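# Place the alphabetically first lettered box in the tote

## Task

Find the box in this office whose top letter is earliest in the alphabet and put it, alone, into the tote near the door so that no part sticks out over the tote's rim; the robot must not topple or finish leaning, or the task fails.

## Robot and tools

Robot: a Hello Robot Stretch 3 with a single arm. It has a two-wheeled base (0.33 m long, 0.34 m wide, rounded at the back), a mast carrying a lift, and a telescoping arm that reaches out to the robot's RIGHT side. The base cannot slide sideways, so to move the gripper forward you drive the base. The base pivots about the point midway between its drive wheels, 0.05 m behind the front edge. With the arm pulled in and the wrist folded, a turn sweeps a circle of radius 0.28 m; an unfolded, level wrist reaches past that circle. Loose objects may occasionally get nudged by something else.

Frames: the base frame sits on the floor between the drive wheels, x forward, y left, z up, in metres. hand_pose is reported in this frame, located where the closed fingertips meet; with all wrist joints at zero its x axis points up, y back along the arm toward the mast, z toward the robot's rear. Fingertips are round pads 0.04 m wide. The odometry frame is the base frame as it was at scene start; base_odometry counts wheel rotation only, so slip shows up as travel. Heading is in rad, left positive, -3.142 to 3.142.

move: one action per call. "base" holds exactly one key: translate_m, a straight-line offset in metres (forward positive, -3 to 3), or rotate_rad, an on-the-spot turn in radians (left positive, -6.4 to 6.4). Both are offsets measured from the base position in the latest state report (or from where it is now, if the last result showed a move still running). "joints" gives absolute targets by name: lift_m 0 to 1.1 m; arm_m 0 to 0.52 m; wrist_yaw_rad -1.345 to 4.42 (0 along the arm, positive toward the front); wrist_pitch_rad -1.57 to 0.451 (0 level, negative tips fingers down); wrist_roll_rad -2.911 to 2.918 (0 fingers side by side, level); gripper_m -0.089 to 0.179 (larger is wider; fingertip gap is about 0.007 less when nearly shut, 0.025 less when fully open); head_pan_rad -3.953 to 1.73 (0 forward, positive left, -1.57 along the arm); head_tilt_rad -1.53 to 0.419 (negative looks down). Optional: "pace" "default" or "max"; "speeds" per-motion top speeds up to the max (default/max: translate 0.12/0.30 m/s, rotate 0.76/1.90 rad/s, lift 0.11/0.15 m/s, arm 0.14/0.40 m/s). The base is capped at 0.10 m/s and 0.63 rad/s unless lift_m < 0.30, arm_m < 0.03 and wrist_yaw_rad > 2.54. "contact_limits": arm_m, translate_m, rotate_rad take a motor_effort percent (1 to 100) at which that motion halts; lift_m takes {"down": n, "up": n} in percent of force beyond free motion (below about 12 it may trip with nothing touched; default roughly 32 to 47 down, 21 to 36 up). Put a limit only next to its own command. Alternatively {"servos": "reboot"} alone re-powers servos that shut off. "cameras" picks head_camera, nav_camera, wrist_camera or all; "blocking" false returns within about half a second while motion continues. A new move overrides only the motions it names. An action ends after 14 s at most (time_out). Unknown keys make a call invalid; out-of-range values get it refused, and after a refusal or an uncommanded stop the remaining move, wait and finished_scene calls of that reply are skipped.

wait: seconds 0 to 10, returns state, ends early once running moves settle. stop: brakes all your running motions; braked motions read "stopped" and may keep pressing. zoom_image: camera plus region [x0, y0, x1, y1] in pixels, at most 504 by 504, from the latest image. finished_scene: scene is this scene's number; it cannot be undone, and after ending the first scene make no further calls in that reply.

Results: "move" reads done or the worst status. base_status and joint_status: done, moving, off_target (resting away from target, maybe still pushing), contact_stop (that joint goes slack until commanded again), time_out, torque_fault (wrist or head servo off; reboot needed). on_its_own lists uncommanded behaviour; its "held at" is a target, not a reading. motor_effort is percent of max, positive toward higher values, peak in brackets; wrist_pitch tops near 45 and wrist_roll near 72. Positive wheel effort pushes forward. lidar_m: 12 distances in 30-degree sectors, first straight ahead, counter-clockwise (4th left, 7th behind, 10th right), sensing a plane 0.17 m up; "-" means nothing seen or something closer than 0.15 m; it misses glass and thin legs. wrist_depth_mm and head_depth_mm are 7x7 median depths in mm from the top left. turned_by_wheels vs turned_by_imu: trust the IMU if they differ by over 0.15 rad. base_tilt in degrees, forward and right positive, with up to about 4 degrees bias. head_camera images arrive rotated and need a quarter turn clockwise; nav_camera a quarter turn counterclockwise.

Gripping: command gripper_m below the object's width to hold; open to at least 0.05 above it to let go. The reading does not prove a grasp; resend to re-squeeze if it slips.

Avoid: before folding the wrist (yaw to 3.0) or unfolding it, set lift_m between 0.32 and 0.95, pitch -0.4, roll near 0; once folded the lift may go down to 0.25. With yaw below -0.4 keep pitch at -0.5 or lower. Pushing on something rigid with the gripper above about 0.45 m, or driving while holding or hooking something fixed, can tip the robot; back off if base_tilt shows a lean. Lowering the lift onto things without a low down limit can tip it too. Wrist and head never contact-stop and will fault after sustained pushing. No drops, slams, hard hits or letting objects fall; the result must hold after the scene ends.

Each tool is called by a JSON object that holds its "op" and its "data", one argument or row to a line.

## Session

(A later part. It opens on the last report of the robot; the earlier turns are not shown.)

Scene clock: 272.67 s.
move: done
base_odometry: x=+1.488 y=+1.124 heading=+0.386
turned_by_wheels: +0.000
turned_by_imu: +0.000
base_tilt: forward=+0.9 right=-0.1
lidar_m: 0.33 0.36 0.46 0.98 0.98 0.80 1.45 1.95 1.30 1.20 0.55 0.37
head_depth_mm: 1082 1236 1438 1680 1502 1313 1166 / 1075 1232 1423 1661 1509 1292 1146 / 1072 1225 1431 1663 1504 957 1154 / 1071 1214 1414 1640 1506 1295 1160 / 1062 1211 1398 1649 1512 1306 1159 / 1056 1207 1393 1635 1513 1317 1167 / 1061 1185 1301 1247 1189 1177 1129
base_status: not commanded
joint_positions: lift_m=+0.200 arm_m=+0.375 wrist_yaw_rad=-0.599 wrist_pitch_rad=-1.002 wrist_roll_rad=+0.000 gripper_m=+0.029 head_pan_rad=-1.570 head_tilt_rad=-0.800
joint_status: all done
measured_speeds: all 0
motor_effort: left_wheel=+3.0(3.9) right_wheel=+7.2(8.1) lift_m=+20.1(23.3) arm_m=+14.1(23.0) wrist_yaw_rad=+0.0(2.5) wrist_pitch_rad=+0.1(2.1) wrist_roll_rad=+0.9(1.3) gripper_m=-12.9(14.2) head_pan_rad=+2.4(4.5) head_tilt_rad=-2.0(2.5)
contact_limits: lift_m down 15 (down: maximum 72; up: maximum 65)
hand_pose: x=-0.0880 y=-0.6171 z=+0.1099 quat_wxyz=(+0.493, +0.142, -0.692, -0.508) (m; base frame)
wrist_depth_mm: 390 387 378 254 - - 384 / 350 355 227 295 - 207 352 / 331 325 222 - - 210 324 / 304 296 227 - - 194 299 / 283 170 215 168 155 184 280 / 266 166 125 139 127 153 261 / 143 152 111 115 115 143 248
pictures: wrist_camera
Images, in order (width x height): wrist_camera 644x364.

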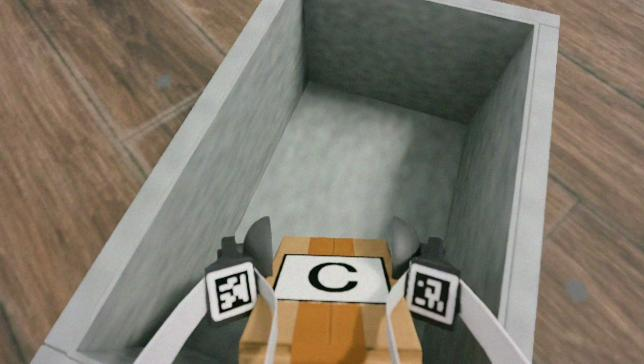

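{"op": "move", "data": {
  "joints": {"lift_m": 0.29}
}}

{"op": "move", "data": {
  "joints": {"arm_m": 0.45},
  "cameras": ["wrist_camera"]
}}

Scene clock: 277.17 s.
move: done
base_odometry: x=+1.488 y=+1.124 heading=+0.386
turned_by_wheels: +0.000
turned_by_imu: +0.001
base_tilt: forward=+0.9 right=-0.1
lidar_m: 0.33 0.36 0.46 0.98 0.97 0.80 1.45 1.95 1.30 0.58 0.55 0.37
head_depth_mm: 1080 1232 1429 1668 1513 1316 1161 / 1073 1224 1423 1636 1506 1262 1127 / 1079 1223 1424 1659 1507 1155 1147 / 1071 1225 1416 1659 1507 1289 1161 / 1066 1209 1409 1646 1499 1318 1162 / 1061 1199 1396 1634 1506 1316 1165 / 1056 1173 1303 1252 1188 1174 1123
base_status: not commanded
joint_positions: lift_m=+0.290 arm_m=+0.375 wrist_yaw_rad=-0.599 wrist_pitch_rad=-1.009 wrist_roll_rad=+0.000 gripper_m=+0.029 head_pan_rad=-1.570 head_tilt_rad=-0.800
joint_status: all done
measured_speeds: all 0
motor_effort: left_wheel=+2.7(3.1) right_wheel=+7.3(7.7) lift_m=+30.9(32.4) arm_m=-14.9(14.9) wrist_yaw_rad=-0.1(0.5) wrist_pitch_rad=+1.6(1.7) wrist_roll_rad=+0.9(1.1) gripper_m=-12.7(13.9) head_pan_rad=+2.6(3.9) head_tilt_rad=-0.3(1.8)
hand_pose: x=-0.0871 y=-0.6157 z=+0.1990 quat_wxyz=(+0.491, +0.144, -0.692, -0.510) (m; base frame)
wrist_depth_mm: 499 506 508 512 503 496 499 / 459 462 459 324 465 460 460 / 432 433 430 372 - 418 420 / 401 402 350 - 327 393 396 / 374 371 252 167 177 366 368 / 347 348 129 139 127 346 344 / 331 327 116 115 116 325 327
pictures: none

Scene clock: 278.90 s.
move: done
base_odometry: x=+1.488 y=+1.124 heading=+0.386
turned_by_wheels: +0.000
turned_by_imu: +0.000
base_tilt: forward=+0.9 right=-0.1
lidar_m: 0.33 0.36 0.46 0.98 0.98 0.80 1.45 1.94 1.30 0.65 0.55 0.37
head_depth_mm: 1087 1232 1437 1674 1511 1317 1158 / 1081 1229 1426 1663 1477 1265 1121 / 1075 1208 1414 1656 951 1254 1143 / 1065 1217 1412 1657 1517 1283 1153 / 1062 1215 1406 1633 1506 1319 1166 / 1063 1209 1406 1630 1505 1303 1160 / 1057 1176 1310 1254 1198 1180 1120
base_status: not commanded
joint_positions: lift_m=+0.290 arm_m=+0.450 wrist_yaw_rad=-0.599 wrist_pitch_rad=-1.010 wrist_roll_rad=+0.000 gripper_m=+0.029 head_pan_rad=-1.570 head_tilt_rad=-0.800
joint_status: all done
measured_speeds: all 0
motor_effort: left_wheel=+2.8(3.1) right_wheel=+7.3(7.5) lift_m=+25.1(31.1) arm_m=+23.0(26.4) wrist_yaw_rad=+0.0(0.6) wrist_pitch_rad=+1.5(2.0) wrist_roll_rad=+0.7(1.1) gripper_m=-13.3(13.9) head_pan_rad=+3.0(4.3) head_tilt_rad=-0.2(1.4)
hand_pose: x=-0.0870 y=-0.6906 z=+0.1989 quat_wxyz=(+0.490, +0.144, -0.692, -0.510) (m; base frame)
wrist_depth_mm: - 505 512 502 503 499 500 / 455 469 464 462 459 457 453 / 428 429 426 413 - 425 423 / 399 395 395 344 - 280 393 / 374 376 369 177 150 284 366 / 344 353 130 139 126 252 345 / 328 330 115 116 111 224 328
pictures: wrist_camera
Images, in order (width x height): wrist_camera 644x364.

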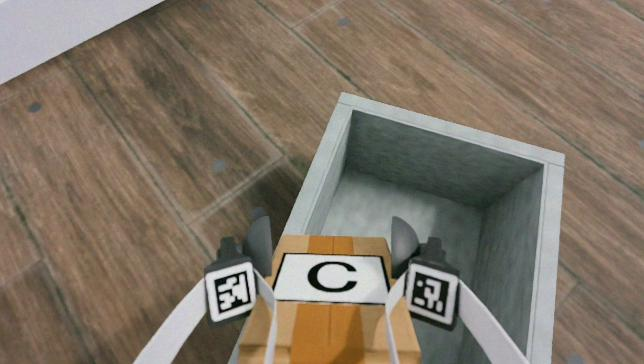

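{"op": "move", "data": {
  "base": {"translate_m": -0.068},
  "joints": {"arm_m": 0.435}
}}

{"op": "move", "data": {
  "joints": {"lift_m": 0.19},
  "contact_limits": {"lift_m": {"down": 14}},
  "cameras": ["wrist_camera","head_camera"]
}}

Scene clock: 284.83 s.
move: done
base_odometry: x=+1.425 y=+1.099 heading=+0.386
turned_by_wheels: +0.000
turned_by_imu: +0.001
base_tilt: forward=+0.7 right=-0.1
lidar_m: 0.39 0.43 0.55 1.16 0.87 0.75 1.43 1.96 1.31 0.63 0.66 0.44
head_depth_mm: 1091 1254 1453 1686 1510 1308 1162 / 1086 1243 1425 1659 1514 1261 1129 / 1080 1231 1420 1655 940 1252 1141 / 1073 1231 1421 1670 1515 1288 1154 / 1067 1224 1414 1658 1501 1309 1158 / 1071 1212 1402 1639 1503 1318 1160 / 1061 1211 1375 1524 1412 1286 1167
base_status: done
joint_positions: lift_m=+0.290 arm_m=+0.435 wrist_yaw_rad=-0.599 wrist_pitch_rad=-1.010 wrist_roll_rad=+0.000 gripper_m=+0.029 head_pan_rad=-1.570 head_tilt_rad=-0.800
joint_status: all done
measured_speeds: all 0
motor_effort: left_wheel=-6.1(9.9) right_wheel=-4.5(9.0) lift_m=+27.1(27.1) arm_m=-20.1(24.4) wrist_yaw_rad=+0.0(0.7) wrist_pitch_rad=+1.6(2.0) wrist_roll_rad=+0.8(1.1) gripper_m=-13.7(14.6) head_pan_rad=+3.3(4.0) head_tilt_rad=+0.4(1.8)
hand_pose: x=-0.0870 y=-0.6755 z=+0.1989 quat_wxyz=(+0.490, +0.144, -0.692, -0.510) (m; base frame)
wrist_depth_mm: - 506 508 508 500 496 495 / 465 460 461 460 462 459 457 / 434 426 431 433 428 422 422 / 399 398 383 - - 390 393 / 374 370 254 166 166 367 366 / 350 350 130 140 127 344 344 / 326 330 120 116 116 322 323
pictures: none

Scene clock: 286.57 s.
move: done
base_odometry: x=+1.425 y=+1.099 heading=+0.386
turned_by_wheels: +0.000
turned_by_imu: +0.000
base_tilt: forward=+0.9 right=+0.0
lidar_m: 0.39 0.43 0.55 1.16 0.87 0.75 1.42 1.96 1.30 1.21 0.66 0.44
head_depth_mm: 1092 1234 1451 1678 1517 1313 1161 / 1087 1241 1442 1684 1507 1294 1151 / 1073 1232 1434 1662 1499 1236 1136 / 1073 1225 1418 1669 1511 1267 1164 / 1070 1224 1416 1646 1501 1310 1154 / 1070 1210 1413 1653 1506 1312 1159 / 1061 1215 1373 1515 1418 1290 1163
base_status: not commanded
joint_positions: lift_m=+0.190 arm_m=+0.435 wrist_yaw_rad=-0.599 wrist_pitch_rad=-1.010 wrist_roll_rad=+0.000 gripper_m=+0.029 head_pan_rad=-1.570 head_tilt_rad=-0.800
joint_status: all done
measured_speeds: all 0
motor_effort: left_wheel=-6.3(6.4) right_wheel=-4.1(4.8) lift_m=+22.0(23.8) arm_m=-15.3(19.8) wrist_yaw_rad=-0.1(0.5) wrist_pitch_rad=+1.8(2.0) wrist_roll_rad=+0.8(1.0) gripper_m=-12.8(13.9) head_pan_rad=+1.8(3.9) head_tilt_rad=+2.1(2.1)
contact_limits: lift_m down 14 (down: maximum 72; up: maximum 65)
hand_pose: x=-0.0870 y=-0.6755 z=+0.0989 quat_wxyz=(+0.490, +0.144, -0.692, -0.510) (m; base frame)
wrist_depth_mm: 369 369 376 378 365 368 364 / 343 338 203 - 348 340 335 / 316 312 204 - - - 306 / 292 285 218 - - 186 282 / 272 158 196 165 151 191 264 / 252 153 130 140 127 164 248 / 133 140 - 115 111 131 236
pictures: head_camera (sideways), wrist_camera
Images, in order (width x height): head_camera 896x504, wrist_camera 644x364.

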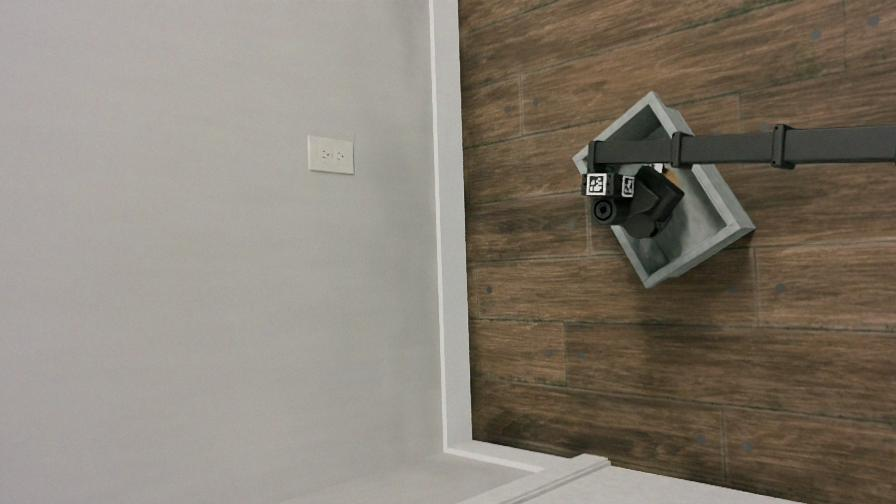

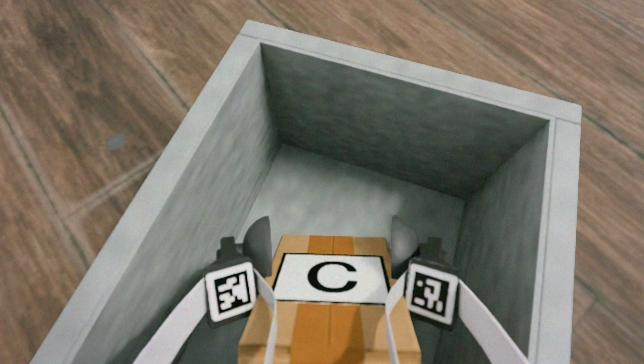

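Free, well placed. Lower to the floor.

{"op": "move", "data": {
  "joints": {"lift_m": 0.125},
  "speeds": {"lift_m": 0.05},
  "contact_limits": {"lift_m": {"down": 14}},
  "cameras": ["wrist_camera"]
}}

Scene clock: 290.07 s.
move: done
base_odometry: x=+1.425 y=+1.099 heading=+0.386
turned_by_wheels: +0.000
turned_by_imu: +0.000
base_tilt: forward=+0.8 right=-0.2
lidar_m: 0.39 0.43 0.55 1.16 0.87 0.75 1.43 1.96 1.30 1.21 0.66 0.44
head_depth_mm: 1087 1244 1444 1669 1501 1309 1166 / 1088 1238 1442 1678 1507 1278 1147 / 1081 1225 1436 1689 1504 1047 1120 / 1075 1217 1426 1651 1512 1260 1162 / 1067 1220 1419 1654 1516 1311 1167 / 1071 1211 1403 1638 1509 1314 1161 / 1065 1209 1379 1514 1400 1281 1161
base_status: not commanded
joint_positions: lift_m=+0.125 arm_m=+0.435 wrist_yaw_rad=-0.603 wrist_pitch_rad=-0.953 wrist_roll_rad=+0.000 gripper_m=+0.029 head_pan_rad=-1.570 head_tilt_rad=-0.799
joint_status: all done
measured_speeds: all 0
on_its_own: wrist_pitch_rad is at rest, and its effort (-8.6) is outside its rest range (-8 to +12)
motor_effort: left_wheel=-6.2(6.4) right_wheel=-2.6(4.7) lift_m=+9.8(22.3) arm_m=-6.2(11.1) wrist_yaw_rad=+3.3(3.7) wrist_pitch_rad=-8.6(9.1) wrist_roll_rad=+0.8(1.1) gripper_m=-13.3(13.8) head_pan_rad=+3.3(3.7) head_tilt_rad=+1.2(1.7)
contact_limits: lift_m down 14 (down: maximum 72; up: maximum 65)
hand_pose: x=-0.0946 y=-0.6858 z=+0.0408 quat_wxyz=(+0.504, +0.123, -0.696, -0.497) (m; base frame)
wrist_depth_mm: 315 306 152 - - - 314 / 288 125 165 - - - 132 / 111 124 188 - - - 135 / - 122 191 - - 183 127 / 109 138 183 - 149 184 115 / 112 146 127 140 127 156 114 / 119 136 123 105 117 132 101
pictures: wrist_camera
Images, in order (width x height): wrist_camera 644x364.

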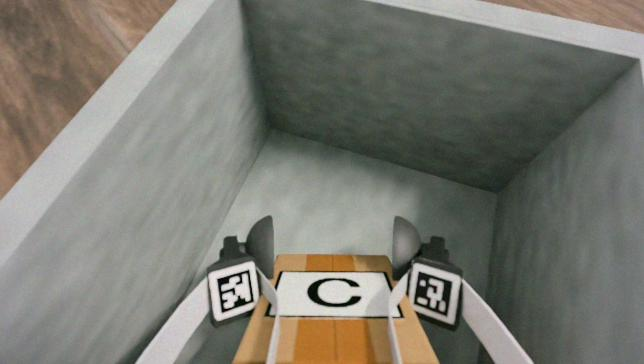

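{"op": "move", "data": {
  "joints": {"lift_m": 0.135}
}}

{"op": "move", "data": {
  "joints": {"gripper_m": 0.115},
  "cameras": ["wrist_camera"]
}}

{"op": "move", "data": {
  "joints": {"lift_m": 0.35},
  "cameras": ["wrist_camera"]
}}

Scene clock: 295.40 s.
move: done
base_odometry: x=+1.425 y=+1.099 heading=+0.386
turned_by_wheels: +0.000
turned_by_imu: +0.001
base_tilt: forward=+0.9 right=-0.2
lidar_m: 0.40 0.43 0.55 1.16 0.87 0.75 1.43 1.97 1.31 1.21 0.66 0.44
head_depth_mm: 1089 1239 1449 1694 1523 1303 1167 / 1087 1238 1443 1668 1516 1281 1150 / 1077 1224 1425 1648 1513 1039 1124 / 1083 1227 1429 1656 1518 1263 1165 / 1073 1220 1411 1652 1506 1314 1163 / 1067 1218 1422 1644 1511 1312 1163 / 1058 1212 1365 1521 1423 1286 1168
base_status: not commanded
joint_positions: lift_m=+0.135 arm_m=+0.435 wrist_yaw_rad=-0.603 wrist_pitch_rad=-1.008 wrist_roll_rad=+0.000 gripper_m=+0.029 head_pan_rad=-1.570 head_tilt_rad=-0.799
joint_status: all done
measured_speeds: all 0
motor_effort: left_wheel=-6.1(6.4) right_wheel=-3.3(3.3) lift_m=+30.9(32.0) arm_m=+3.4(3.4) wrist_yaw_rad=+2.8(4.0) wrist_pitch_rad=+1.2(8.7) wrist_roll_rad=+0.9(1.0) gripper_m=-12.6(13.9) head_pan_rad=+2.8(3.5) head_tilt_rad=-1.4(1.4)
hand_pose: x=-0.0876 y=-0.6756 z=+0.0441 quat_wxyz=(+0.490, +0.142, -0.692, -0.510) (m; base frame)
wrist_depth_mm: 296 131 158 - - - - / 270 122 172 - - - 136 / - 129 189 - - - 134 / 106 138 194 - - 185 124 / 113 148 182 - 149 172 110 / 115 151 129 140 124 156 107 / 129 140 113 105 117 125 97
pictures: none

Scene clock: 296.80 s.
move: done
base_odometry: x=+1.425 y=+1.099 heading=+0.386
turned_by_wheels: +0.000
turned_by_imu: +0.000
base_tilt: forward=+0.9 right=-0.2
lidar_m: 0.39 0.43 0.55 1.16 0.87 0.75 1.42 1.96 1.31 1.21 0.65 0.44
head_depth_mm: 1091 1235 1445 1684 1516 1309 1165 / 1083 1237 1437 1684 1516 1282 1146 / 1081 1229 1433 1663 1504 1039 1124 / 1065 1223 1433 1650 1514 1268 1162 / 1070 1220 1421 1635 1504 1322 1162 / 1065 1211 1407 1650 1510 1306 1162 / 1061 1209 1367 1521 1419 1283 1164
base_status: not commanded
joint_positions: lift_m=+0.135 arm_m=+0.435 wrist_yaw_rad=-0.603 wrist_pitch_rad=-1.008 wrist_roll_rad=+0.000 gripper_m=+0.115 head_pan_rad=-1.570 head_tilt_rad=-0.799
joint_status: all done
measured_speeds: all 0
motor_effort: left_wheel=-5.7(6.0) right_wheel=-2.5(3.2) lift_m=+24.7(31.1) arm_m=+7.2(7.2) wrist_yaw_rad=+3.4(4.1) wrist_pitch_rad=+1.5(1.6) wrist_roll_rad=+0.8(1.1) gripper_m=+0.8(90.8) head_pan_rad=+2.1(3.3) head_tilt_rad=-0.2(1.3)
hand_pose: x=-0.0875 y=-0.6756 z=+0.0441 quat_wxyz=(+0.490, +0.142, -0.692, -0.510) (m; base frame)
wrist_depth_mm: 294 131 158 - - - - / 275 121 172 - - - 136 / - 128 189 - - - 134 / 106 138 193 - - 185 123 / 114 144 - - - 157 110 / 115 126 145 196 196 124 107 / - 161 188 188 187 124 95
pictures: wrist_camera
Images, in order (width x height): wrist_camera 644x364.

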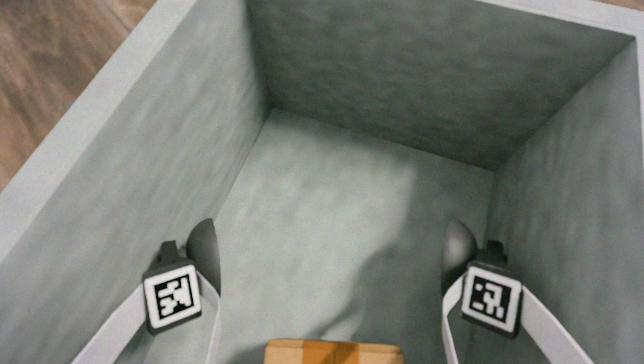

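Scene clock: 299.60 s.
move: done
base_odometry: x=+1.425 y=+1.099 heading=+0.386
turned_by_wheels: +0.000
turned_by_imu: +0.000
base_tilt: forward=+0.9 right=-0.1
lidar_m: 0.39 0.43 0.55 1.16 0.87 0.75 1.43 1.96 1.31 1.21 0.66 0.44
head_depth_mm: 1089 1236 1453 1682 1502 1311 1162 / 1086 1244 1448 1698 1477 1246 665 / 1081 1232 1425 1659 893 1263 1166 / 1080 1222 1420 1669 1502 1281 1159 / 1072 1213 1410 1647 1521 1318 1156 / 1070 1207 1401 1646 1523 1311 1166 / 1060 1208 1375 1529 1418 1283 1156
base_status: not commanded
joint_positions: lift_m=+0.350 arm_m=+0.435 wrist_yaw_rad=-0.603 wrist_pitch_rad=-1.008 wrist_roll_rad=+0.000 gripper_m=+0.115 head_pan_rad=-1.570 head_tilt_rad=-0.799
joint_status: all done
measured_speeds: all 0
motor_effort: left_wheel=-5.7(6.0) right_wheel=-2.5(3.1) lift_m=+30.6(32.6) arm_m=+15.0(15.0) wrist_yaw_rad=+3.2(3.9) wrist_pitch_rad=+1.4(1.6) wrist_roll_rad=+0.7(1.1) gripper_m=+0.3(1.5) head_pan_rad=+2.1(4.2) head_tilt_rad=-0.2(2.1)
hand_pose: x=-0.0875 y=-0.6756 z=+0.2591 quat_wxyz=(+0.490, +0.142, -0.692, -0.510) (m; base frame)
wrist_depth_mm: - - 580 585 581 576 579 / - 543 541 533 534 526 531 / 498 497 500 502 496 496 492 / 468 466 463 353 467 459 457 / 436 436 357 - - 431 429 / 405 124 294 - - 124 403 / 390 124 312 329 309 370 374
pictures: wrist_camera
Images, in order (width x height): wrist_camera 644x364.

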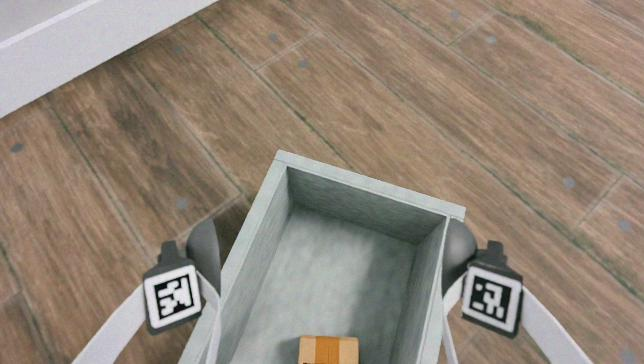

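{"op": "move", "data": {
  "joints": {"arm_m": 0.15, "lift_m": 0.42},
  "pace": "max",
  "cameras": ["wrist_camera","head_camera"]
}}

Scene clock: 304.63 s.
move: done
base_odometry: x=+1.425 y=+1.099 heading=+0.386
turned_by_wheels: +0.000
turned_by_imu: +0.001
base_tilt: forward=+0.8 right=+0.0
lidar_m: 0.39 0.43 0.55 1.16 0.87 0.75 1.42 1.96 1.31 1.21 0.65 0.44
head_depth_mm: 1090 1243 1450 1679 1504 1314 1166 / 1087 1236 1442 1681 1521 1280 600 / 1072 1232 1424 1670 1497 1204 648 / 1073 1221 1420 1644 1522 1280 1119 / 1069 1213 1416 1639 1498 1310 1157 / 1069 1204 1405 1641 1510 1306 1168 / 1067 1207 1370 1516 1416 1297 1160
base_status: not commanded
joint_positions: lift_m=+0.420 arm_m=+0.150 wrist_yaw_rad=-0.603 wrist_pitch_rad=-1.008 wrist_roll_rad=+0.000 gripper_m=+0.115 head_pan_rad=-1.570 head_tilt_rad=-0.799
joint_status: all done
measured_speeds: all 0
motor_effort: left_wheel=-5.8(6.0) right_wheel=-2.8(3.2) lift_m=+24.1(32.5) arm_m=-21.3(25.0) wrist_yaw_rad=+2.7(3.2) wrist_pitch_rad=+1.3(1.6) wrist_roll_rad=+0.8(1.1) gripper_m=-0.4(1.4) head_pan_rad=+1.0(3.5) head_tilt_rad=-1.7(3.4)
hand_pose: x=-0.0875 y=-0.3907 z=+0.3291 quat_wxyz=(+0.490, +0.143, -0.692, -0.510) (m; base frame)
wrist_depth_mm: 677 681 685 683 669 666 672 / 621 626 546 618 619 620 612 / 580 579 569 580 571 578 576 / 541 520 478 542 530 541 535 / 508 490 490 497 497 501 495 / 470 125 459 471 463 124 459 / 451 124 447 450 436 432 444
pictures: head_camera (sideways), wrist_camera
Images, in order (width x height): head_camera 896x504, wrist_camera 644x364.

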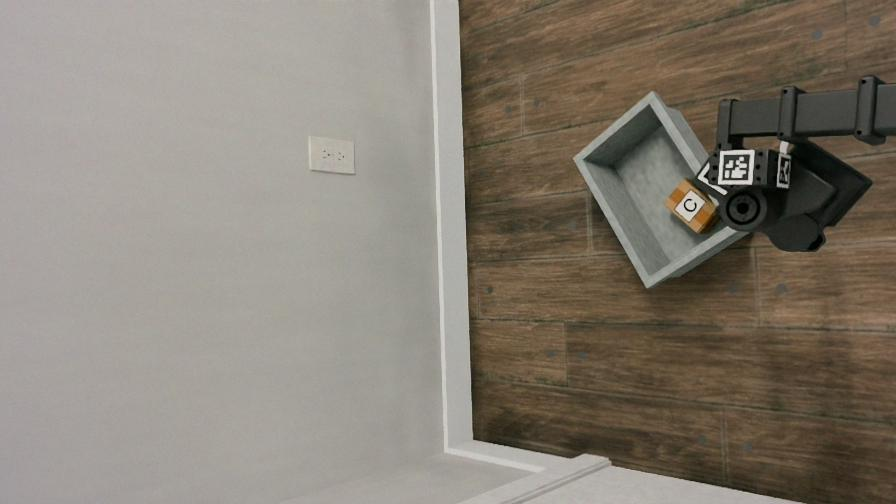

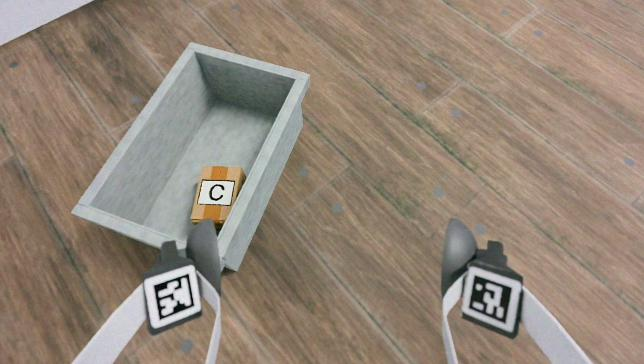

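{"op": "finished_scene", "data": {
  "scene": 2
}}

The scene is finished: the task was done.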